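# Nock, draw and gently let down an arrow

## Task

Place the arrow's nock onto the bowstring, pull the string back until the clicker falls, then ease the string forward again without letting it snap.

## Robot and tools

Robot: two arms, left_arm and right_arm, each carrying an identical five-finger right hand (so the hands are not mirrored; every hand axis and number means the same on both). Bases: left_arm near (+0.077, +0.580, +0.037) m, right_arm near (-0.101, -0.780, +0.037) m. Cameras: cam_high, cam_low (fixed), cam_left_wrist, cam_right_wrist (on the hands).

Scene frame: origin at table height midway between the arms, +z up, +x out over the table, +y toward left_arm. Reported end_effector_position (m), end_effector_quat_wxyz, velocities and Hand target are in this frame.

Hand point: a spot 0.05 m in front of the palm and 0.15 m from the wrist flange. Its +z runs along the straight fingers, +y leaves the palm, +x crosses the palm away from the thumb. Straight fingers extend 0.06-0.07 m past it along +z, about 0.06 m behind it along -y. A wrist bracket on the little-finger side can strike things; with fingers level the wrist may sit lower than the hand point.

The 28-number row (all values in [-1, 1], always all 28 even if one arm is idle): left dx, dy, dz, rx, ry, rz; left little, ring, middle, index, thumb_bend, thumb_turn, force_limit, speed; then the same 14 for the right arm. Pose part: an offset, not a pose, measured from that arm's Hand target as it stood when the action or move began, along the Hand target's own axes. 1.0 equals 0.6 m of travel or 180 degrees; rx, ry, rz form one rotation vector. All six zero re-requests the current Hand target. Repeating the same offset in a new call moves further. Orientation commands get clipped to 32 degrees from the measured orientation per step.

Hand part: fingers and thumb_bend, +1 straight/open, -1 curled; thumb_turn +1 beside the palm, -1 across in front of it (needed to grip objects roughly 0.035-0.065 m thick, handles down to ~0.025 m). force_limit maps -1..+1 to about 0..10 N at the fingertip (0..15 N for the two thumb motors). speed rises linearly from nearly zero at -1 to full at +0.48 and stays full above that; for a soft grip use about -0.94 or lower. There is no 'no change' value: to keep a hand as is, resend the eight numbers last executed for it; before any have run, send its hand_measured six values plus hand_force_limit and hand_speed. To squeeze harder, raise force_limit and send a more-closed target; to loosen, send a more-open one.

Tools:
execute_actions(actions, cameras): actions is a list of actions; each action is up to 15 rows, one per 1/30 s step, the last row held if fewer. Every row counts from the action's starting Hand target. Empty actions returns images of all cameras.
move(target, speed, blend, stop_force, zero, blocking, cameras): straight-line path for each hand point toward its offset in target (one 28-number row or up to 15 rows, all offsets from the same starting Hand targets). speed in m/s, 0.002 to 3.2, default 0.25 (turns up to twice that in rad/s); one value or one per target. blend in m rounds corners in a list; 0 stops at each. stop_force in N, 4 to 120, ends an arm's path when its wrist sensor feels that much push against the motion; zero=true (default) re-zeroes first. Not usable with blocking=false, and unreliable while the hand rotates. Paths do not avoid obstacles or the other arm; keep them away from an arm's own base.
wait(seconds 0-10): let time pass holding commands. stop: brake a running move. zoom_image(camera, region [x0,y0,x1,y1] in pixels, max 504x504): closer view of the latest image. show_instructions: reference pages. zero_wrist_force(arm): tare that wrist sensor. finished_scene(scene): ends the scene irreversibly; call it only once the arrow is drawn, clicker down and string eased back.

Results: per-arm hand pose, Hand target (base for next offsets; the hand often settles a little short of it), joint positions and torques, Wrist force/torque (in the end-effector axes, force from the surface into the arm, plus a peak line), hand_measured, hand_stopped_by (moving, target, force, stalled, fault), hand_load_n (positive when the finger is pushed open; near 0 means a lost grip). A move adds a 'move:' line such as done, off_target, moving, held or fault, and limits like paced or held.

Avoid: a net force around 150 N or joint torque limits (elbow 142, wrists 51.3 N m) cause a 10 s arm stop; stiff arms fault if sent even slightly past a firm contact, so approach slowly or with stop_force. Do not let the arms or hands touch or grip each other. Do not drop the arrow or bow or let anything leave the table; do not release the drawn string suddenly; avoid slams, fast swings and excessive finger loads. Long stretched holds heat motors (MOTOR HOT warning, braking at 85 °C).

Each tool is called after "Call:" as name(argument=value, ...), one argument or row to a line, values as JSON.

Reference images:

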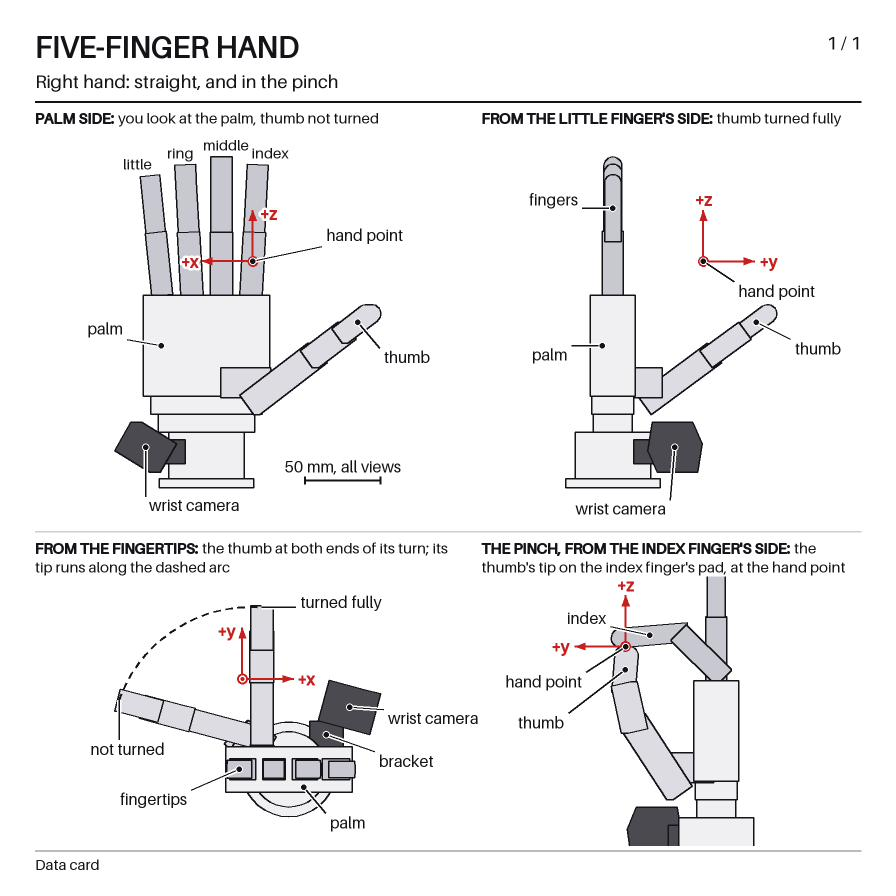

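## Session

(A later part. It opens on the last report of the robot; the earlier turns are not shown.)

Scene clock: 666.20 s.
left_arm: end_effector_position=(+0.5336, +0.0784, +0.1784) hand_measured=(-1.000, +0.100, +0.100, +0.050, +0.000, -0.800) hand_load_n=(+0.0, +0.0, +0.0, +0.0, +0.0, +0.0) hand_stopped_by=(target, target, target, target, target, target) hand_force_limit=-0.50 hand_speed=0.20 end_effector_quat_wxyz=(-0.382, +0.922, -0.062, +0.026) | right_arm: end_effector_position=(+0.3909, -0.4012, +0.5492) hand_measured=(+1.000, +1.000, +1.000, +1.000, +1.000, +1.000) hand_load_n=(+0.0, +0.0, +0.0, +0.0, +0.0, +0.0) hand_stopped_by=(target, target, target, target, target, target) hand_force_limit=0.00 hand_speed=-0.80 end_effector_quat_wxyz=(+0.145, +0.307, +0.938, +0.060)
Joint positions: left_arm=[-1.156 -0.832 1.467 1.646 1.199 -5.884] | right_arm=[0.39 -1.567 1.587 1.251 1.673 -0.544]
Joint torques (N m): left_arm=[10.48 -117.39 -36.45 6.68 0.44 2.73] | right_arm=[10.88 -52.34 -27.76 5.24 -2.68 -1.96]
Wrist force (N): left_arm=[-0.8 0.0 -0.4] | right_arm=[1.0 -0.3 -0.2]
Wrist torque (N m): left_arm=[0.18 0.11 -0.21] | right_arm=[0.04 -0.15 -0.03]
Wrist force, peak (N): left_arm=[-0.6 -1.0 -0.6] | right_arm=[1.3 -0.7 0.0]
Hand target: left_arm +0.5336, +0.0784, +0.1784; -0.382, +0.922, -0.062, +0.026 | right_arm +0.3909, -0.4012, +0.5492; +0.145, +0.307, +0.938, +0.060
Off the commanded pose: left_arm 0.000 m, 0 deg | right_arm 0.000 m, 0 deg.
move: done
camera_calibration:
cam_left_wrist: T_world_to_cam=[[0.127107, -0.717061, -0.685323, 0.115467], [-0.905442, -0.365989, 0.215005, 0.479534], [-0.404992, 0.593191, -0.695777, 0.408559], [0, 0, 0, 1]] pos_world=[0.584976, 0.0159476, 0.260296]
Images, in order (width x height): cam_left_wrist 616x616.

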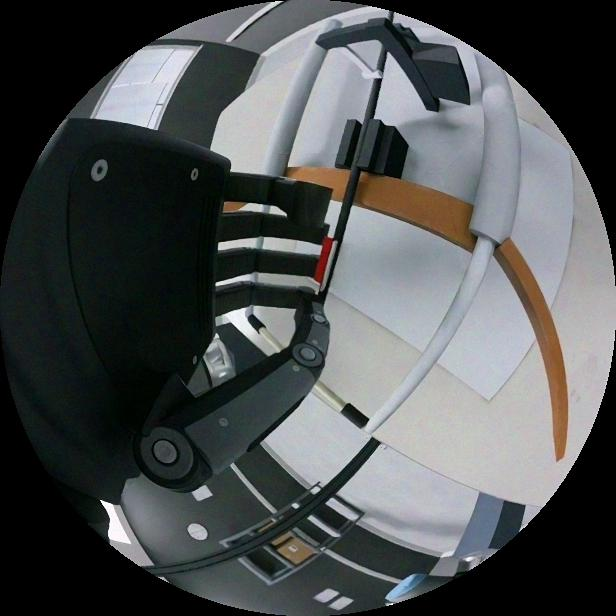

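Call:
move(
  target=[0,-0.0022,0.0003,-0.0833,0,0,-1,0.1,0.1,0.05,0,-0.8,-0.5,0.2,0,0,0,0,0,0,1,1,1,1,1,1,0,-0.8],
  speed=0.1,
  cameras=["cam_left_wrist"],
)

Call:
zoom_image(
  camera="cam_left_wrist",
  region=[210, 150, 400, 350],
)

Scene clock: 677.33 s.
left_arm: end_effector_position=(+0.5338, +0.0796, +0.1793) hand_measured=(-1.000, +0.100, +0.100, +0.050, +0.000, -0.800) hand_load_n=(+0.0, +0.0, +0.0, +0.0, +0.0, +0.0) hand_stopped_by=(target, target, target, target, target, target) hand_force_limit=-0.50 hand_speed=0.20 end_effector_quat_wxyz=(-0.259, +0.964, -0.065, +0.017) | right_arm: end_effector_position=(+0.3909, -0.4012, +0.5492) hand_measured=(+1.000, +1.000, +1.000, +1.000, +1.000, +1.000) hand_load_n=(+0.0, +0.0, +0.0, +0.0, +0.0, +0.0) hand_stopped_by=(target, target, target, target, target, target) hand_force_limit=0.00 hand_speed=-0.80 end_effector_quat_wxyz=(+0.145, +0.307, +0.938, +0.060)
Joint positions: left_arm=[-1.109 -0.927 1.519 1.428 1.291 -5.763] | right_arm=[0.39 -1.567 1.587 1.251 1.673 -0.544]
Joint torques (N m): left_arm=[-21.26 -76.34 -36.9 6.03 -2.56 -3.12] | right_arm=[9.91 -53.96 -27.29 5.55 -2.43 -1.72]
Wrist force (N): left_arm=[-0.2 -0.1 -0.3] | right_arm=[1.2 -0.6 -0.1]
Wrist torque (N m): left_arm=[0.08 0.00 -0.14] | right_arm=[0.00 -0.18 -0.03]
Wrist force, peak (N): left_arm=[-1.1 -0.4 -0.4] | right_arm=[1.2 -0.8 -0.2]
Hand target: left_arm +0.5337, +0.0794, +0.1793; -0.259, +0.964, -0.065, +0.018 | right_arm +0.3909, -0.4012, +0.5492; +0.145, +0.307, +0.938, +0.060
Off the commanded pose: left_arm 0.000 m, 0 deg | right_arm 0.000 m, 0 deg.
move: done
camera_calibration:
cam_left_wrist: T_world_to_cam=[[0.106462, -0.869382, -0.482535, 0.103713], [-0.895633, -0.294626, 0.333224, 0.447818], [-0.431866, 0.396699, -0.810014, 0.459089], [0, 0, 0, 1]] pos_world=[0.588303, 0.0399853, 0.27269]
Images, in order (width x height): cam_left_wrist 616x616.

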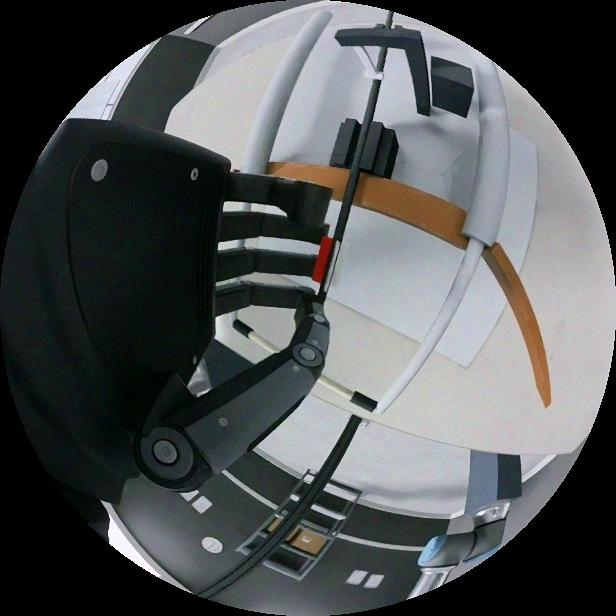

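Scaled by 2.520 from the camera's 616x616 image, which has a finer 880x880 frame.

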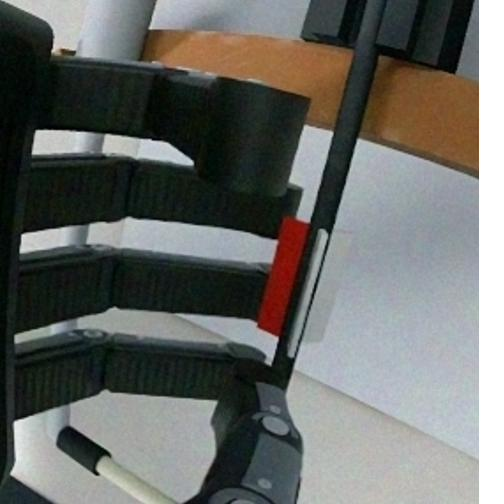

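Call:
move(
  target=[0,-0.0012,0.0005,-0.1111,0,0,-1,0.1,0.1,0.05,0,-0.8,-0.5,0.2,0,0,0,0,0,0,1,1,1,1,1,1,0,-0.8],
  speed=0.1,
  cameras=["cam_left_wrist"],
)

Call:
zoom_image(
  camera="cam_left_wrist",
  region=[210, 150, 400, 350],
)

Scene clock: 684.33 s.
left_arm: end_effector_position=(+0.5339, +0.0804, +0.1794) hand_measured=(-1.000, +0.100, +0.100, +0.050, +0.000, -0.800) hand_load_n=(+0.0, +0.0, +0.0, +0.0, +0.0, +0.0) hand_stopped_by=(target, target, target, target, target, target) hand_force_limit=-0.50 hand_speed=0.20 end_effector_quat_wxyz=(-0.088, +0.994, -0.067, +0.006) | right_arm: end_effector_position=(+0.3909, -0.4012, +0.5492) hand_measured=(+1.000, +1.000, +1.000, +1.000, +1.000, +1.000) hand_load_n=(+0.0, +0.0, +0.0, +0.0, +0.0, +0.0) hand_stopped_by=(target, target, target, target, target, target) hand_force_limit=0.00 hand_speed=-0.80 end_effector_quat_wxyz=(+0.145, +0.307, +0.938, +0.060)
Joint positions: left_arm=[-1.03 -1.042 1.615 1.136 1.463 -5.627] | right_arm=[0.39 -1.567 1.587 1.251 1.673 -0.544]
Joint torques (N m): left_arm=[-22.47 -69.73 -38.1 6.18 -1.82 -3.25] | right_arm=[11.29 -48.58 -27.96 5.35 -2.74 -1.78]
Wrist force (N): left_arm=[0.0 -0.4 0.2] | right_arm=[1.0 -0.6 -0.1]
Wrist torque (N m): left_arm=[0.00 -0.03 -0.12] | right_arm=[-0.01 -0.14 -0.05]
Wrist force, peak (N): left_arm=[-0.3 -0.7 -0.5] | right_arm=[1.4 -0.7 0.0]
Hand target: left_arm +0.5338, +0.0802, +0.1794; -0.088, +0.994, -0.067, +0.006 | right_arm +0.3909, -0.4012, +0.5492; +0.145, +0.307, +0.938, +0.060
Off the commanded pose: left_arm 0.000 m, 0 deg | right_arm 0.000 m, 0 deg.
move: done
camera_calibration:
cam_left_wrist: T_world_to_cam=[[0.0910337, -0.982301, -0.1637, 0.0645203], [-0.876972, -0.156962, 0.454185, 0.405406], [-0.471841, 0.102214, -0.875739, 0.515735], [0, 0, 0, 1]] pos_world=[0.593001, 0.0742965, 0.278082]
Images, in order (width x height): cam_left_wrist 616x616.

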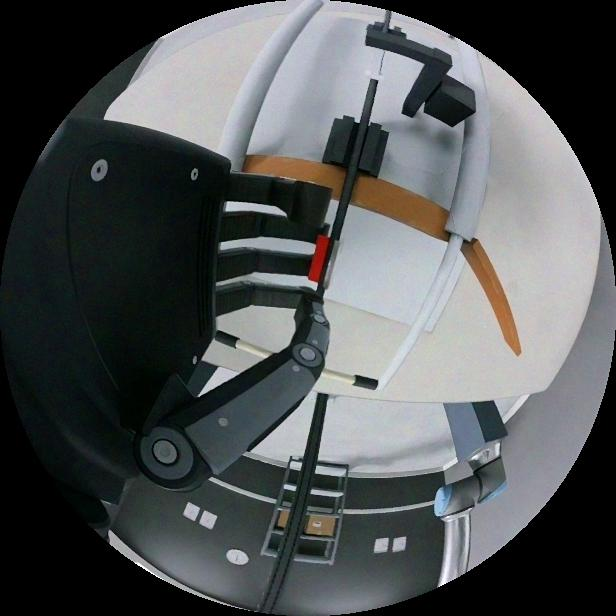

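Scaled by 2.520 from the camera's 616x616 image, which has a finer 880x880 frame.

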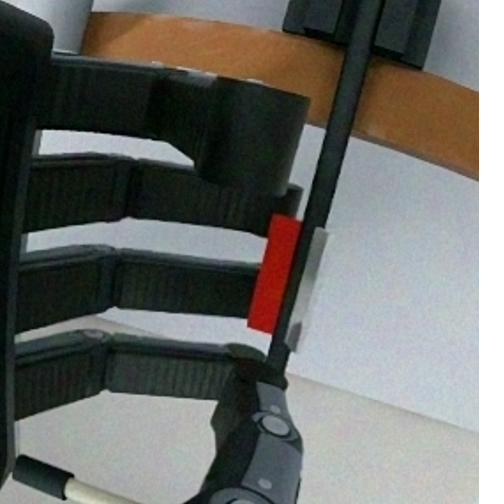

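Call:
move(
  target=[0,0,0,0,0,0,-1,0.1,0.1,-0.5,0,-0.8,-0.5,-0.85,0,0,0,0,0,0,1,1,1,1,1,1,0,-0.8],
  speed=0.05,
  cameras=["cam_left_wrist"],
)

Call:
zoom_image(
  camera="cam_left_wrist",
  region=[210, 150, 400, 350],
)

Scene clock: 688.53 s.
left_arm: end_effector_position=(+0.5338, +0.0802, +0.1794) hand_measured=(-1.000, +0.100, +0.100, -0.156, +0.000, -0.800) hand_load_n=(+0.0, +0.0, +0.0, +2.0, +0.0, +0.0) hand_stopped_by=(target, target, target, force, target, target) hand_force_limit=-0.50 hand_speed=-0.85 end_effector_quat_wxyz=(-0.088, +0.994, -0.067, +0.006) | right_arm: end_effector_position=(+0.3909, -0.4012, +0.5492) hand_measured=(+1.000, +1.000, +1.000, +1.000, +1.000, +1.000) hand_load_n=(+0.0, +0.0, +0.0, +0.0, +0.0, +0.0) hand_stopped_by=(target, target, target, target, target, target) hand_force_limit=0.00 hand_speed=-0.80 end_effector_quat_wxyz=(+0.145, +0.307, +0.938, +0.060)
Joint positions: left_arm=[-1.031 -1.041 1.615 1.136 1.463 -5.627] | right_arm=[0.39 -1.567 1.587 1.251 1.673 -0.544]
Joint torques (N m): left_arm=[-21.83 -67.66 -38.06 3.92 -0.31 -3.5] | right_arm=[10.19 -52.28 -27.41 5.2 -2.8 -2.08]
Wrist force (N): left_arm=[-0.2 -1.3 0.4] | right_arm=[1.0 -0.4 -0.1]
Wrist torque (N m): left_arm=[0.01 0.01 -0.11] | right_arm=[0.03 -0.15 -0.03]
Wrist force, peak (N): left_arm=[-0.2 -1.3 0.4] | right_arm=[1.2 -0.9 -0.2]
Hand target: left_arm +0.5338, +0.0802, +0.1794; -0.088, +0.994, -0.067, +0.006 | right_arm +0.3909, -0.4012, +0.5492; +0.145, +0.307, +0.938, +0.060
Off the commanded pose: left_arm 0.000 m, 0 deg | right_arm 0.000 m, 0 deg.
move: done
camera_calibration:
cam_left_wrist: T_world_to_cam=[[0.0909792, -0.982292, -0.163781, 0.0643708], [-0.87698, -0.156951, 0.454173, 0.405339], [-0.471836, 0.102313, -0.87573, 0.515609], [0, 0, 0, 1]] pos_world=[0.592901, 0.0740962, 0.277982]
Images, in order (width x height): cam_left_wrist 616x616.

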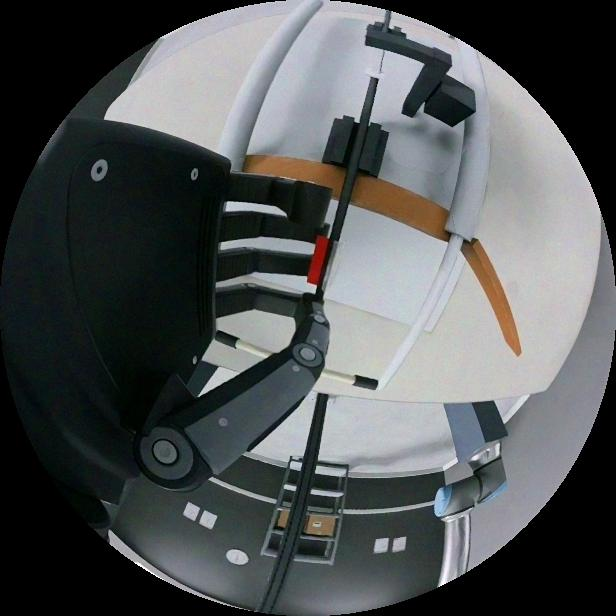

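Scaled by 2.520 from the camera's 616x616 image, which has a finer 880x880 frame.

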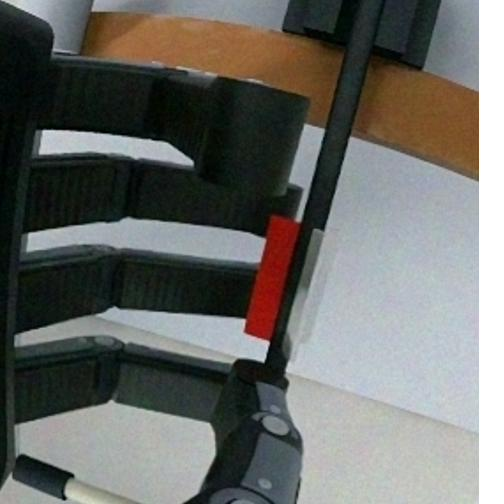

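Call:
move(
  target=[
    [0,0,0,0,0,0,-1,0.1,0.1,-0.6,0,-0.8,0.1,-0.85,0,0,0,0,0,0,1,1,1,1,1,1,0,-0.8],
    [0,0.0037,-0.0013,0.2778,0,0,-1,0.1,0.1,-0.6,0,-0.8,0.1,-0.85,0,0,0,0,0,0,1,1,1,1,1,1,0,-0.8],
  ],
  speed=0.15,
  cameras=["cam_left_wrist"],
)

Call:
zoom_image(
  camera="cam_left_wrist",
  region=[210, 150, 400, 350],
)

Scene clock: 704.53 s.
left_arm: end_effector_position=(+0.5335, +0.0778, +0.1797) hand_measured=(-1.000, +0.100, +0.100, -0.168, +0.000, -0.800) hand_load_n=(+0.0, +0.0, +0.0, +7.0, -0.5, +0.0) hand_stopped_by=(target, target, target, force, target, target) hand_force_limit=0.10 hand_speed=-0.85 end_effector_quat_wxyz=(-0.499, +0.864, -0.059, +0.034) | right_arm: end_effector_position=(+0.3909, -0.4012, +0.5492) hand_measured=(+1.000, +1.000, +1.000, +1.000, +1.000, +1.000) hand_load_n=(+0.0, +0.0, +0.0, +0.0, +0.0, +0.0) hand_stopped_by=(target, target, target, target, target, target) hand_force_limit=0.00 hand_speed=-0.80 end_effector_quat_wxyz=(+0.145, +0.307, +0.938, +0.060)
Joint positions: left_arm=[-1.19 -0.742 1.439 1.863 1.139 -6.015] | right_arm=[0.39 -1.567 1.587 1.251 1.673 -0.544]
Joint torques (N m): left_arm=[16.73 -121.71 -21.48 3.82 1.61 3.92] | right_arm=[8.33 -52.27 -27.96 5.13 -2.73 -1.94]
Wrist force (N): left_arm=[-0.3 -1.2 1.3] | right_arm=[1.0 -0.4 0.1]
Wrist torque (N m): left_arm=[0.15 0.13 -0.17] | right_arm=[0.01 -0.15 -0.05]
Wrist force, peak (N): left_arm=[-0.7 -3.1 0.7] | right_arm=[1.3 -0.7 -0.1]
Hand target: left_arm +0.5335, +0.0779, +0.1797; -0.499, +0.864, -0.058, +0.034 | right_arm +0.3909, -0.4012, +0.5492; +0.145, +0.307, +0.938, +0.060
Off the commanded pose: left_arm 0.000 m, 0 deg | right_arm 0.000 m, 0 deg.
move: done
camera_calibration:
cam_left_wrist: T_world_to_cam=[[0.154306, -0.517829, -0.841453, 0.113892], [-0.910766, -0.404692, 0.0820306, 0.508726], [-0.383007, 0.753709, -0.534068, 0.356532], [0, 0, 0, 1]] pos_world=[0.58231, -0.00386776, 0.244516]
Images, in order (width x height): cam_left_wrist 616x616.

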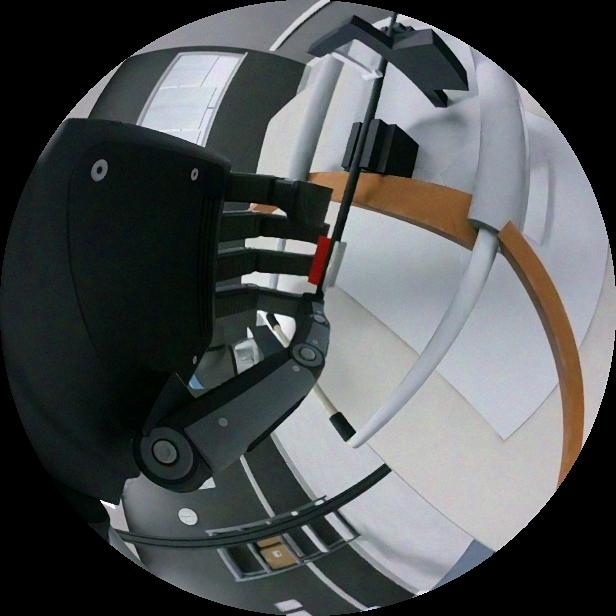

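Scaled by 2.520 from the camera's 616x616 image, which has a finer 880x880 frame.

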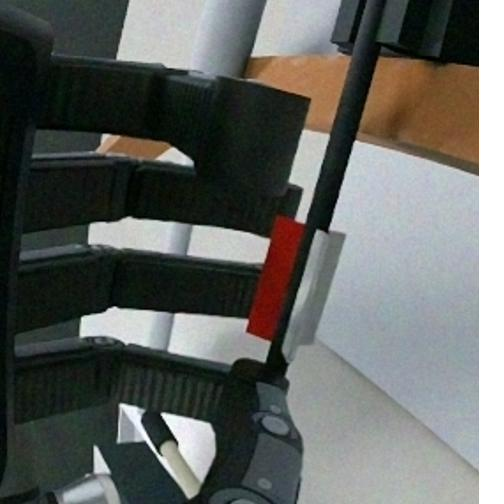

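Call:
move(
  target=[
    [0,0,0,0,0,0,-1,0.1,0.1,0.05,0,-0.8,0.1,-0.5,0,0,0,0,0,0,1,1,1,1,1,1,0,-0.8],
    [0,-0.0013,0.0037,-0.2778,0,0,-1,0.1,0.1,0.05,0,-0.8,0.1,-0.5,0,0,0,0,0,0,1,1,1,1,1,1,0,-0.8],
  ],
  speed=0.2,
  cameras=["cam_left_wrist"],
)

Call:
zoom_image(
  camera="cam_left_wrist",
  region=[210, 150, 400, 350],
)

Scene clock: 720.40 s.
left_arm: end_effector_position=(+0.5339, +0.0803, +0.1794) hand_measured=(-1.000, +0.100, +0.100, +0.050, +0.000, -0.800) hand_load_n=(+0.0, +0.0, +0.0, +0.0, +0.0, +0.0) hand_stopped_by=(target, target, target, target, target, target) hand_force_limit=0.10 hand_speed=-0.50 end_effector_quat_wxyz=(-0.088, +0.994, -0.067, +0.006) | right_arm: end_effector_position=(+0.3909, -0.4012, +0.5492) hand_measured=(+1.000, +1.000, +1.000, +1.000, +1.000, +1.000) hand_load_n=(+0.0, +0.0, +0.0, +0.0, +0.0, +0.0) hand_stopped_by=(target, target, target, target, target, target) hand_force_limit=0.00 hand_speed=-0.80 end_effector_quat_wxyz=(+0.145, +0.307, +0.938, +0.060)
Joint positions: left_arm=[-1.03 -1.041 1.615 1.136 1.463 -5.627] | right_arm=[0.39 -1.567 1.587 1.251 1.673 -0.544]
Joint torques (N m): left_arm=[-21.5 -69.66 -37.56 3.62 -0.08 -2.95] | right_arm=[12.57 -51.6 -27.23 4.55 -2.25 -1.52]
Wrist force (N): left_arm=[-0.2 -0.1 -0.1] | right_arm=[1.1 -0.5 -0.1]
Wrist torque (N m): left_arm=[0.07 0.01 -0.05] | right_arm=[0.01 -0.18 -0.03]
Wrist force, peak (N): left_arm=[-0.9 -1.1 1.3] | right_arm=[1.3 -0.4 -0.2]
Hand target: left_arm +0.5338, +0.0802, +0.1793; -0.088, +0.994, -0.067, +0.006 | right_arm +0.3909, -0.4012, +0.5492; +0.145, +0.307, +0.938, +0.060
Off the commanded pose: left_arm 0.000 m, 0 deg | right_arm 0.000 m, 0 deg.
move: done
camera_calibration:
cam_left_wrist: T_world_to_cam=[[0.0910846, -0.982275, -0.163825, 0.0644087], [-0.877011, -0.157055, 0.454076, 0.405495], [-0.471757, 0.102317, -0.875772, 0.51561], [0, 0, 0, 1]] pos_world=[0.593, 0.0741964, 0.277983]
Images, in order (width x height): cam_left_wrist 616x616.

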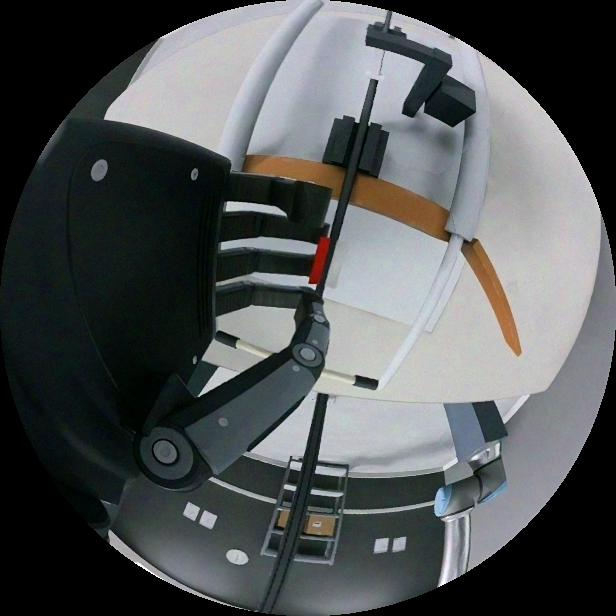

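Scaled by 2.520 from the camera's 616x616 image, which has a finer 880x880 frame.

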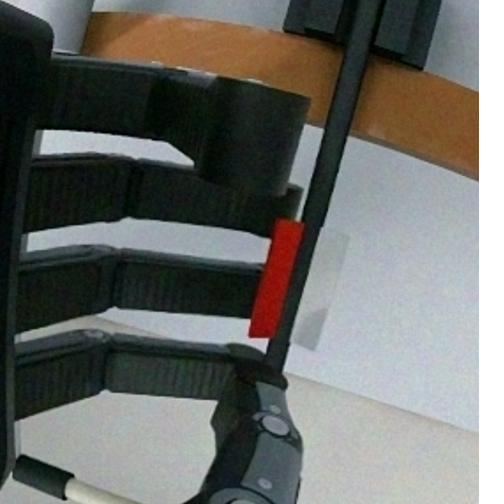

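Call:
zoom_image(
  camera="cam_left_wrist",
  region=[295, 225, 355, 305],
)

Scaled by 6.300 from the camera's 616x616 image, which has a finer 880x880 frame.

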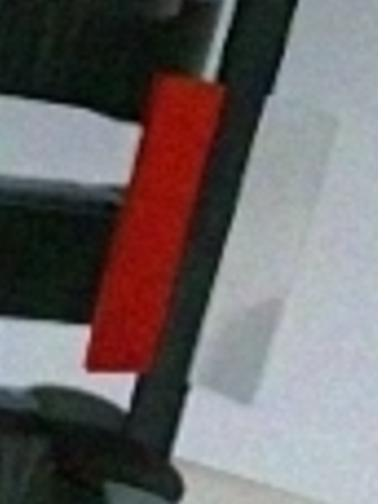

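Call:
move(
  target=[
    [0,0,0,0,0,0,-1,0.1,0.1,-0.6,0,-0.8,0.0,-0.85,0,0,0,0,0,0,1,1,1,1,1,1,0,-0.8],
    [0,0.0037,-0.0013,0.2778,0,0,-1,0.1,0.1,-0.6,0,-0.8,0.0,-0.85,0,0,0,0,0,0,1,1,1,1,1,1,0,-0.8],
  ],
  speed=0.15,
  cameras=["cam_left_wrist"],
)

Call:
zoom_image(
  camera="cam_left_wrist",
  region=[295, 225, 355, 305],
)

Scene clock: 757.43 s.
left_arm: end_effector_position=(+0.5335, +0.0778, +0.1796) hand_measured=(-1.000, +0.100, +0.100, -0.170, +0.000, -0.800) hand_load_n=(+0.0, +0.0, +0.0, +8.0, -0.5, +0.0) hand_stopped_by=(target, target, target, force, target, target) hand_force_limit=0.00 hand_speed=-0.85 end_effector_quat_wxyz=(-0.499, +0.864, -0.059, +0.034) | right_arm: end_effector_position=(+0.3909, -0.4012, +0.5492) hand_measured=(+1.000, +1.000, +1.000, +1.000, +1.000, +1.000) hand_load_n=(+0.0, +0.0, -0.5, +0.0, -0.5, +0.0) hand_stopped_by=(target, target, target, target, target, target) hand_force_limit=0.00 hand_speed=-0.80 end_effector_quat_wxyz=(+0.145, +0.307, +0.938, +0.060)
Joint positions: left_arm=[-1.19 -0.742 1.439 1.863 1.139 -6.015] | right_arm=[0.39 -1.567 1.587 1.251 1.673 -0.544]
Joint torques (N m): left_arm=[15.11 -120.16 -23.17 4.05 1.95 3.41] | right_arm=[11.7 -51.07 -27.03 4.63 -2.72 -1.76]
Wrist force (N): left_arm=[-0.9 -1.8 2.1] | right_arm=[1.2 -0.5 0.0]
Wrist torque (N m): left_arm=[0.12 0.18 -0.20] | right_arm=[0.00 -0.18 -0.03]
Wrist force, peak (N): left_arm=[-0.5 -3.7 0.6] | right_arm=[1.4 -0.6 -0.3]
Hand target: left_arm +0.5335, +0.0779, +0.1797; -0.499, +0.864, -0.058, +0.034 | right_arm +0.3909, -0.4012, +0.5492; +0.145, +0.307, +0.938, +0.060
Off the commanded pose: left_arm 0.000 m, 0 deg | right_arm 0.000 m, 0 deg.
move: done
camera_calibration:
cam_left_wrist: T_world_to_cam=[[0.154306, -0.517829, -0.841453, 0.113892], [-0.910766, -0.404692, 0.0820306, 0.508726], [-0.383007, 0.753709, -0.534068, 0.356532], [0, 0, 0, 1]] pos_world=[0.58231, -0.00386776, 0.244516]
Images, in order (width x height): cam_left_wrist 616x616.

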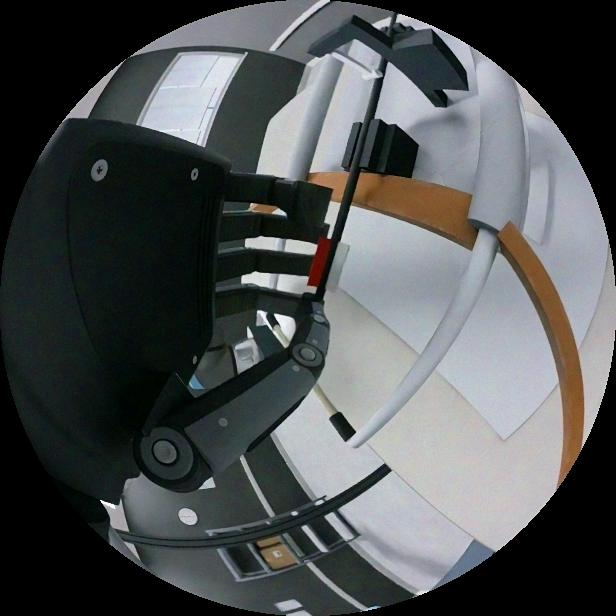

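Scaled by 6.300 from the camera's 616x616 image, which has a finer 880x880 frame.

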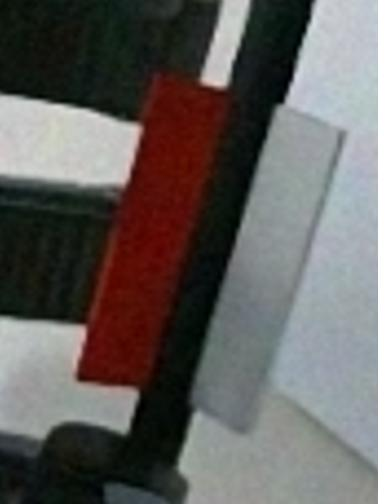

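Call:
move(
  target=[0,0,0,0.0556,0,0,-1,0.1,0.1,-0.6,0,-0.8,0.0,-0.85,0,0,0,0,0,0,1,1,1,1,1,1,0,-0.8],
  speed=0.15,
  cameras=["cam_left_wrist","cam_high","cam_low"],
)

Call:
zoom_image(
  camera="cam_high",
  region=[410, 130, 500, 190],
)

Call:
zoom_image(
  camera="cam_left_wrist",
  region=[230, 230, 400, 460],
)

Scene clock: 773.53 s.
left_arm: end_effector_position=(+0.5335, +0.0778, +0.1796) hand_measured=(-1.000, +0.100, +0.100, -0.170, +0.000, -0.800) hand_load_n=(+0.0, +0.0, +0.0, +7.0, +0.5, -0.5) hand_stopped_by=(target, target, target, force, target, target) hand_force_limit=0.00 hand_speed=-0.85 end_effector_quat_wxyz=(-0.573, +0.817, -0.055, +0.039) | right_arm: end_effector_position=(+0.3909, -0.4012, +0.5492) hand_measured=(+1.000, +1.000, +1.000, +1.000, +1.000, +1.000) hand_load_n=(+0.0, +0.0, +0.0, +0.0, +0.0, -0.5) hand_stopped_by=(target, target, target, target, target, target) hand_force_limit=0.00 hand_speed=-0.80 end_effector_quat_wxyz=(+0.145, +0.307, +0.938, +0.060)
Joint positions: left_arm=[-1.207 -0.686 1.436 2.002 1.115 -6.105] | right_arm=[0.39 -1.567 1.587 1.251 1.673 -0.544]
Joint torques (N m): left_arm=[14.3 -124.35 -18.85 3.38 1.87 3.61] | right_arm=[10.39 -51.94 -28.07 4.71 -2.81 -1.61]
Wrist force (N): left_arm=[-0.1 -0.6 -0.5] | right_arm=[1.0 -0.4 0.0]
Wrist torque (N m): left_arm=[0.14 0.09 -0.15] | right_arm=[0.03 -0.15 -0.04]
Wrist force, peak (N): left_arm=[-1.0 -1.6 2.1] | right_arm=[1.4 -0.6 0.0]
Hand target: left_arm +0.5335, +0.0779, +0.1797; -0.573, +0.817, -0.055, +0.039 | right_arm +0.3909, -0.4012, +0.5492; +0.145, +0.307, +0.938, +0.060
Off the commanded pose: left_arm 0.000 m, 0 deg | right_arm 0.000 m, 0 deg.
move: done
camera_calibration:
cam_left_wrist: T_world_to_cam=[[0.175029, -0.365457, -0.914224, 0.104015], [-0.911597, -0.410958, -0.0102473, 0.526186], [-0.371963, 0.835198, -0.405079, 0.321057], [0, 0, 0, 1]] pos_world=[0.580885, -0.0138923, 0.230539]
Images, in order (width x height): cam_high 896x504, cam_low 896x504, cam_left_wrist 616x616.

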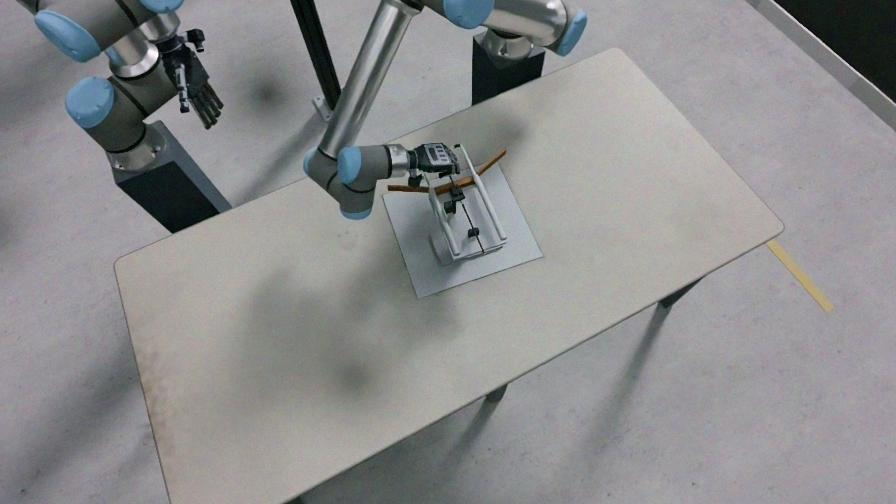

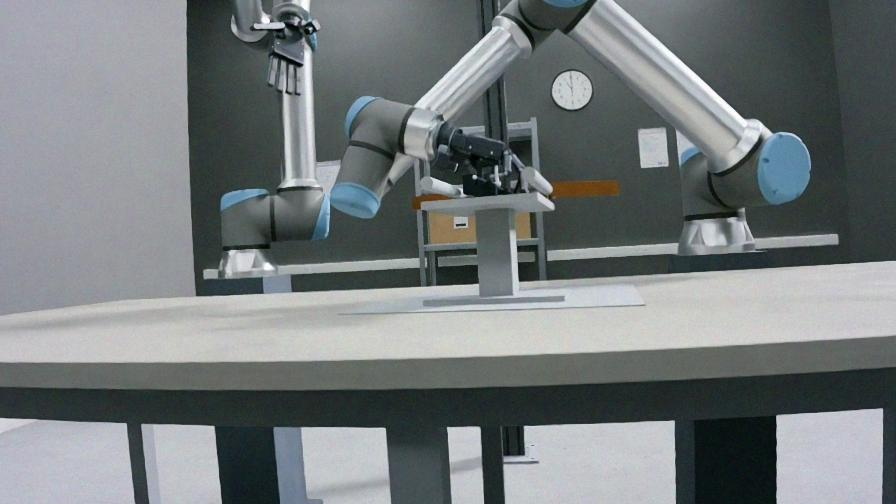

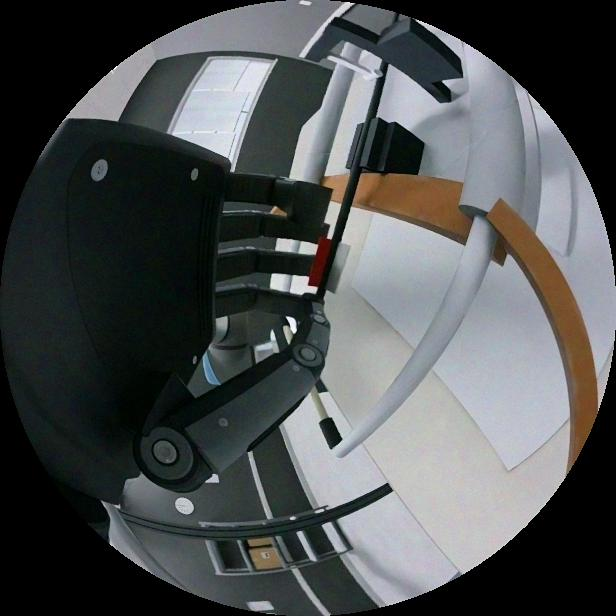

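Scaled by 5.600 from the camera's 896x504 image, which has a finer 1280x720 frame.

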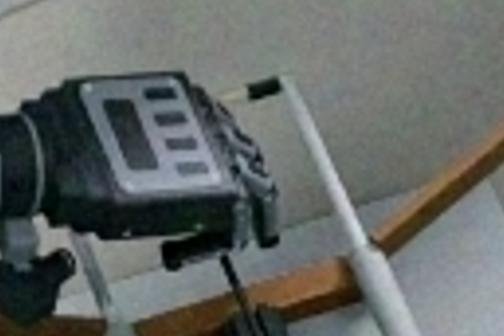

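Scaled by 2.191 from the camera's 616x616 image, which has a finer 880x880 frame.

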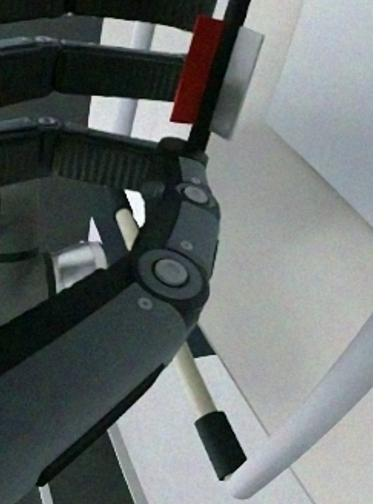

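Call:
move(
  target=[0,0.0055,0.002,0,0,0,-1,0.1,0.1,-0.6,0,-0.8,0.0,-0.85,0,0,0,0,0,0,1,1,1,1,1,1,0,-0.8],
  speed=0.05,
)

Call:
move(
  target=[-0.0367,0,0,0,0,0,-1,0.1,0.1,-0.6,0,-0.8,0.0,-0.85,0,0,0,0,0,0,1,1,1,1,1,1,0,-0.8],
  speed=0.03,
  stop_force=4,
  cameras=["cam_left_wrist","cam_high"],
)

Call:
zoom_image(
  camera="cam_left_wrist",
  region=[230, 230, 400, 460],
)

Scene clock: 788.10 s.
left_arm: end_effector_position=(+0.5335, +0.0779, +0.1761) hand_measured=(-1.000, +0.100, +0.100, -0.170, +0.000, -0.800) hand_load_n=(+0.0, +0.0, +0.0, +7.5, +0.5, +0.0) hand_stopped_by=(target, target, target, force, target, target) hand_force_limit=0.00 hand_speed=-0.85 end_effector_quat_wxyz=(-0.573, +0.817, -0.055, +0.039) | right_arm: end_effector_position=(+0.3909, -0.4012, +0.5492) hand_measured=(+1.000, +1.000, +1.000, +1.000, +1.000, +1.000) hand_load_n=(+0.0, +0.0, +0.0, +0.0, +0.0, +0.0) hand_stopped_by=(target, target, target, target, target, target) hand_force_limit=0.00 hand_speed=-0.80 end_effector_quat_wxyz=(+0.145, +0.307, +0.938, +0.060)
Joint positions: left_arm=[-1.207 -0.682 1.436 1.998 1.115 -6.105] | right_arm=[0.39 -1.567 1.587 1.251 1.673 -0.544]
Joint torques (N m): left_arm=[17.31 -95.65 -23.76 2.74 0.07 3.85] | right_arm=[9.89 -50.6 -28.13 4.55 -3.01 -1.51]
Wrist force (N): left_arm=[-0.3 -0.3 -0.5] | right_arm=[1.2 -0.7 -0.4]
Wrist torque (N m): left_arm=[0.21 0.10 -0.14] | right_arm=[-0.01 -0.16 -0.04]
Wrist force, peak (N): left_arm=[-1.2 -0.7 -0.5] | right_arm=[1.4 -0.4 -0.2]
Hand target: left_arm +0.5335, +0.0779, +0.1762; -0.573, +0.817, -0.055, +0.039 | right_arm +0.3909, -0.4012, +0.5492; +0.145, +0.307, +0.938, +0.060
Off the commanded pose: left_arm 0.000 m, 0 deg | right_arm 0.000 m, 0 deg.
move: done

Scene clock: 790.00 s.
left_arm: end_effector_position=(+0.5117, +0.0809, +0.1762) hand_measured=(-1.000, +0.100, +0.100, -0.170, +0.000, -0.800) hand_load_n=(+0.0, +0.0, +0.0, +8.0, +0.5, +0.0) hand_stopped_by=(target, target, target, force, target, target) hand_force_limit=0.00 hand_speed=-0.85 end_effector_quat_wxyz=(-0.573, +0.817, -0.055, +0.039) | right_arm: end_effector_position=(+0.3909, -0.4012, +0.5492) hand_measured=(+1.000, +1.000, +1.000, +1.000, +1.000, +1.000) hand_load_n=(+0.0, +0.0, -0.5, +0.0, +0.0, +0.0) hand_stopped_by=(target, target, target, target, target, target) hand_force_limit=0.00 hand_speed=-0.80 end_effector_quat_wxyz=(+0.145, +0.307, +0.938, +0.060)
Joint positions: left_arm=[-1.23 -0.699 1.473 1.983 1.136 -6.114] | right_arm=[0.39 -1.567 1.587 1.251 1.673 -0.544]
Joint torques (N m): left_arm=[18.9 -84.83 -34.06 5.71 -1.63 3.23] | right_arm=[10.98 -50.67 -28.29 4.41 -3.11 -1.83]
Wrist force (N): left_arm=[-1.1 -0.3 -0.8] | right_arm=[1.1 -0.5 -0.1]
Wrist torque (N m): left_arm=[0.20 0.18 -0.03] | right_arm=[0.01 -0.16 -0.04]
Wrist force, peak (N): left_arm=[-1.4 -0.4 -0.3] | right_arm=[1.2 -0.5 -0.2]
Hand target: left_arm +0.5117, +0.0809, +0.1762; -0.573, +0.817, -0.055, +0.039 | right_arm +0.3909, -0.4012, +0.5492; +0.145, +0.307, +0.938, +0.060
Off the commanded pose: left_arm 0.000 m, 0 deg | right_arm 0.000 m, 0 deg.
move: done
camera_calibration:
cam_left_wrist: T_world_to_cam=[[0.175029, -0.365458, -0.914224, 0.105838], [-0.911514, -0.411144, -0.010156, 0.507574], [-0.372166, 0.835105, -0.405082, 0.309132], [0, 0, 0, 1]] pos_world=[0.559185, -0.0107917, 0.227138]
Images, in order (width x height): cam_high 896x504, cam_left_wrist 616x616.

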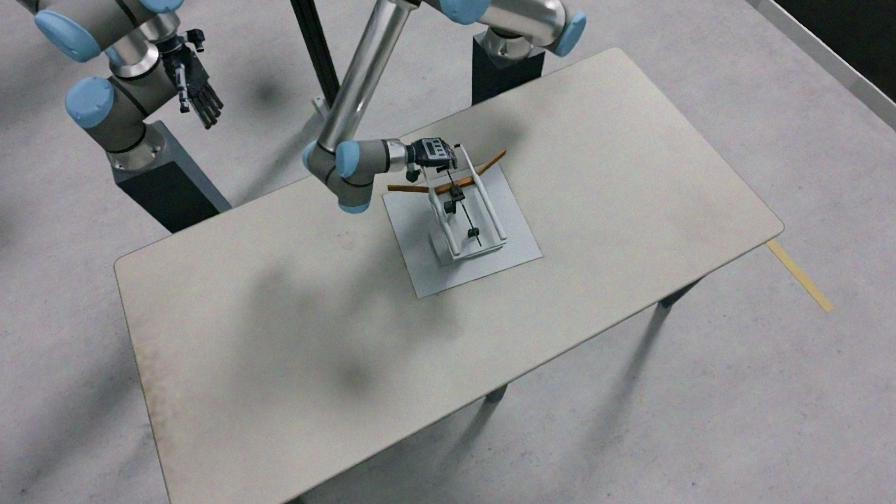

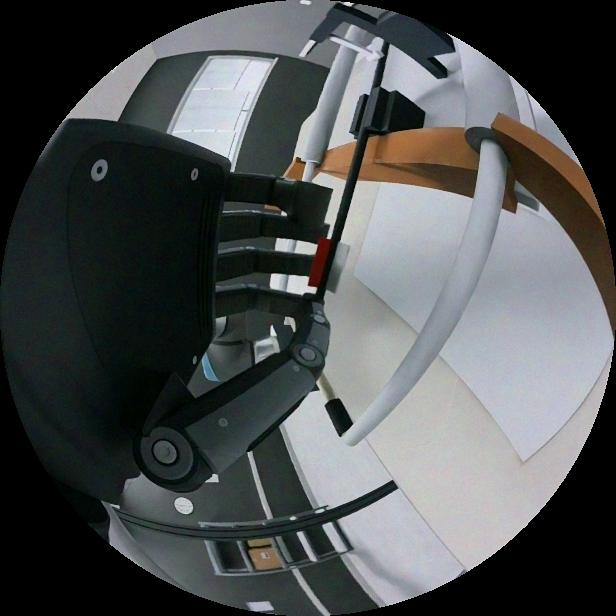

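Scaled by 2.191 from the camera's 616x616 image, which has a finer 880x880 frame.

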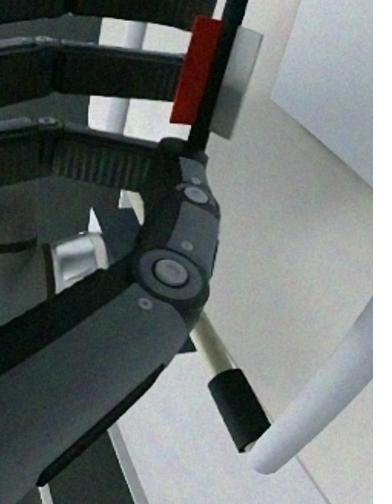

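Call:
move(
  target=[-0.03,0,0,0,0,0,-1,0.1,0.1,-0.6,0,-0.8,0.0,-0.85,0,0,0,0,0,0,1,1,1,1,1,1,0,-0.8],
  speed=0.015,
  stop_force=4,
  cameras=["cam_left_wrist","cam_high"],
)

Call:
zoom_image(
  camera="cam_left_wrist",
  region=[230, 230, 400, 460],
)

Scene clock: 796.73 s.
left_arm: end_effector_position=(+0.5014, +0.0823, +0.1762) hand_measured=(-1.000, +0.100, +0.100, -0.170, +0.000, -0.800) hand_load_n=(+0.0, +0.0, +0.5, +1.5, -0.5, -0.5) hand_stopped_by=(target, target, target, force, target, target) hand_force_limit=0.00 hand_speed=-0.85 end_effector_quat_wxyz=(-0.573, +0.817, -0.055, +0.039) | right_arm: end_effector_position=(+0.3909, -0.4012, +0.5492) hand_measured=(+1.000, +1.000, +1.000, +1.000, +1.000, +1.000) hand_load_n=(+0.0, +0.0, +0.0, +0.0, +0.0, +0.0) hand_stopped_by=(target, target, target, target, target, target) hand_force_limit=0.00 hand_speed=-0.80 end_effector_quat_wxyz=(+0.145, +0.307, +0.938, +0.060)
Joint positions: left_arm=[-1.241 -0.707 1.49 1.975 1.147 -6.119] | right_arm=[0.39 -1.567 1.587 1.251 1.673 -0.544]
Joint torques (N m): left_arm=[16.46 -86.96 -31.85 4.8 -1.2 4.09] | right_arm=[9.18 -51.66 -27.37 4.24 -2.78 -1.61]
Wrist force (N): left_arm=[2.8 -1.9 -0.9] | right_arm=[1.0 -0.2 -0.2]
Wrist torque (N m): left_arm=[0.16 0.08 -0.03] | right_arm=[0.06 -0.15 -0.03]
Wrist force, peak (N): left_arm=[3.4 -2.0 0.3] | right_arm=[1.5 -0.6 -0.2]
Hand target: left_arm +0.5014, +0.0823, +0.1762; -0.573, +0.817, -0.055, +0.039 (not the last commanded pose) | right_arm +0.3909, -0.4012, +0.5492; +0.145, +0.307, +0.938, +0.060
Off the commanded pose: left_arm 0.008 m, 0 deg | right_arm 0.000 m, 0 deg.
move: contact (left_arm)
camera_calibration:
cam_left_wrist: T_world_to_cam=[[0.175015, -0.365428, -0.914238, 0.108163], [-0.911529, -0.411111, -0.0101724, 0.498774], [-0.372136, 0.835135, -0.405049, 0.304105], [0, 0, 0, 1]] pos_world=[0.548885, -0.00939202, 0.227138]
Images, in order (width x height): cam_high 896x504, cam_left_wrist 616x616.

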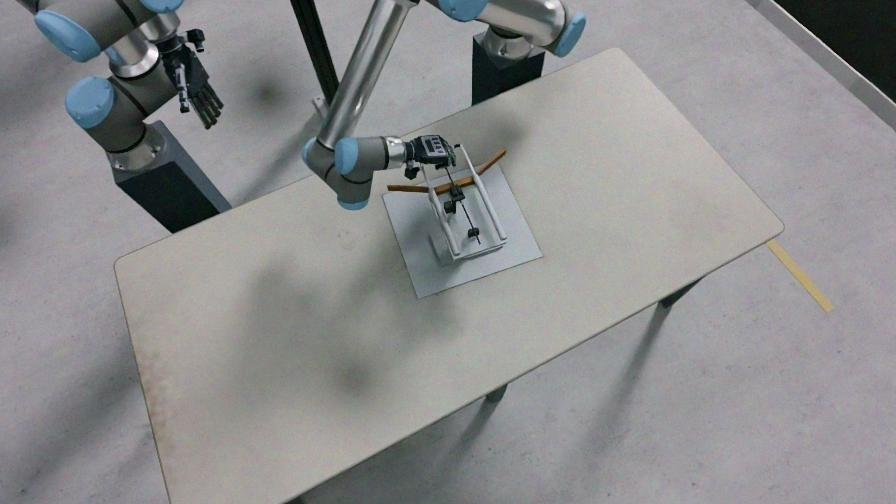

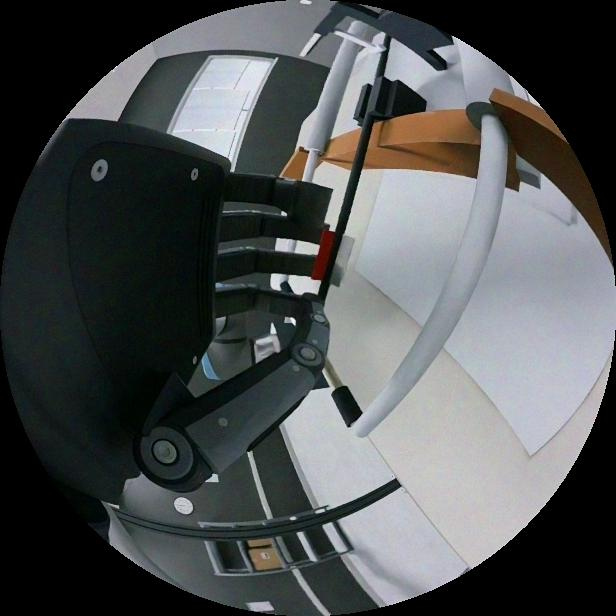

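Scaled by 2.191 from the camera's 616x616 image, which has a finer 880x880 frame.

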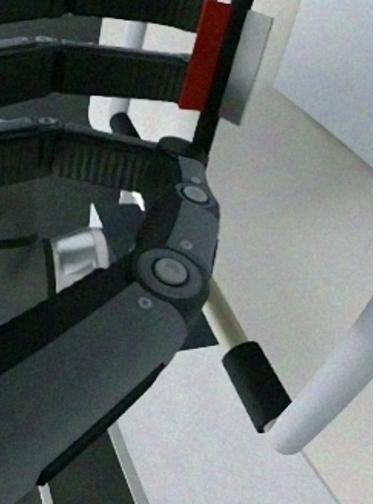

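Call:
move(
  target=[
    [0,0,0,0,0,0,-1,0.1,0.1,0.05,0,-0.8,0.0,-0.7,0,0,0,0,0,0,1,1,1,1,1,1,0,-0.8],
    [0,-0.0028,0.0005,-0.1389,0,0,-1,0.1,0.1,0.05,0,-0.8,0.0,-0.7,0,0,0,0,0,0,1,1,1,1,1,1,0,-0.8],
  ],
  speed=0.15,
  cameras=["cam_left_wrist"],
)

Call:
zoom_image(
  camera="cam_left_wrist",
  region=[210, 200, 400, 420],
)

Scene clock: 818.87 s.
left_arm: end_effector_position=(+0.5016, +0.0833, +0.1777) hand_measured=(-1.000, +0.100, +0.100, +0.050, +0.000, -0.800) hand_load_n=(+0.0, +0.0, +0.0, +0.0, +0.0, +0.0) hand_stopped_by=(target, target, target, target, target, target) hand_force_limit=0.00 hand_speed=-0.70 end_effector_quat_wxyz=(-0.382, +0.921, -0.062, +0.026) | right_arm: end_effector_position=(+0.3909, -0.4012, +0.5492) hand_measured=(+1.000, +1.000, +1.000, +1.000, +1.000, +1.000) hand_load_n=(+0.0, +0.0, +0.0, +0.0, +0.0, +0.0) hand_stopped_by=(target, target, target, target, target, target) hand_force_limit=0.00 hand_speed=-0.80 end_effector_quat_wxyz=(+0.145, +0.307, +0.938, +0.060)
Joint positions: left_arm=[-1.192 -0.861 1.526 1.627 1.223 -5.913] | right_arm=[0.39 -1.567 1.587 1.251 1.673 -0.544]
Joint torques (N m): left_arm=[-20.37 -79.06 -36.53 3.86 -2.24 -2.48] | right_arm=[9.62 -52.26 -28.14 4.32 -2.57 -1.89]
Wrist force (N): left_arm=[-0.3 -0.2 -0.4] | right_arm=[1.0 -0.5 -0.2]
Wrist torque (N m): left_arm=[0.16 -0.01 -0.08] | right_arm=[0.02 -0.14 -0.04]
Wrist force, peak (N): left_arm=[3.1 -2.4 -1.1] | right_arm=[1.5 -0.2 -0.2]
Hand target: left_arm +0.5015, +0.0831, +0.1776; -0.382, +0.921, -0.062, +0.026 | right_arm +0.3909, -0.4012, +0.5492; +0.145, +0.307, +0.938, +0.060
Off the commanded pose: left_arm 0.000 m, 0 deg | right_arm 0.000 m, 0 deg.
move: done
camera_calibration:
cam_left_wrist: T_world_to_cam=[[0.127256, -0.716772, -0.685598, 0.12248], [-0.905344, -0.366292, 0.214904, 0.452444], [-0.405166, 0.593354, -0.695538, 0.392296], [0, 0, 0, 1]] pos_world=[0.552975, 0.0207465, 0.259597]
Images, in order (width x height): cam_left_wrist 616x616.

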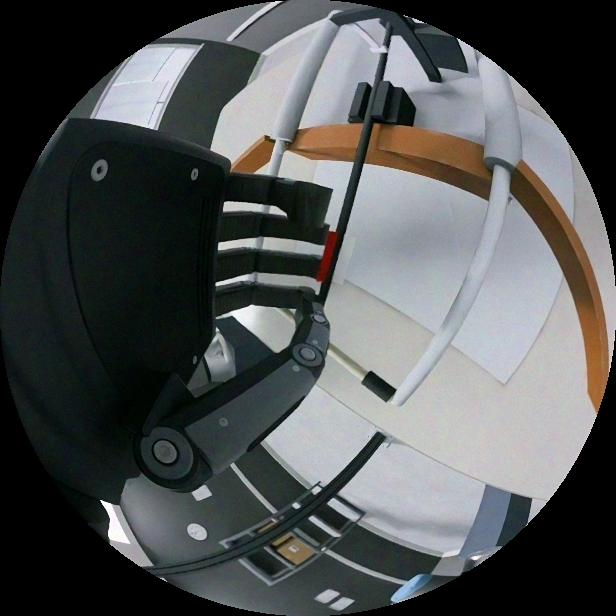

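Scaled by 2.291 from the camera's 616x616 image, which has a finer 880x880 frame.

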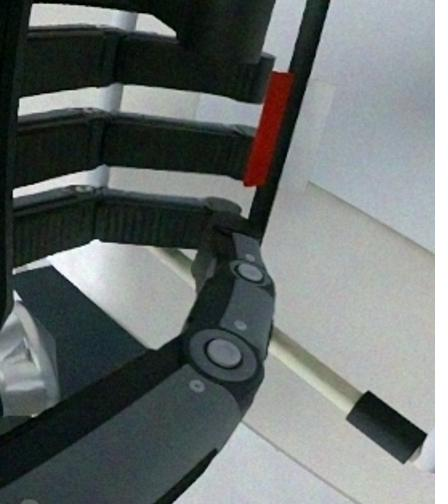

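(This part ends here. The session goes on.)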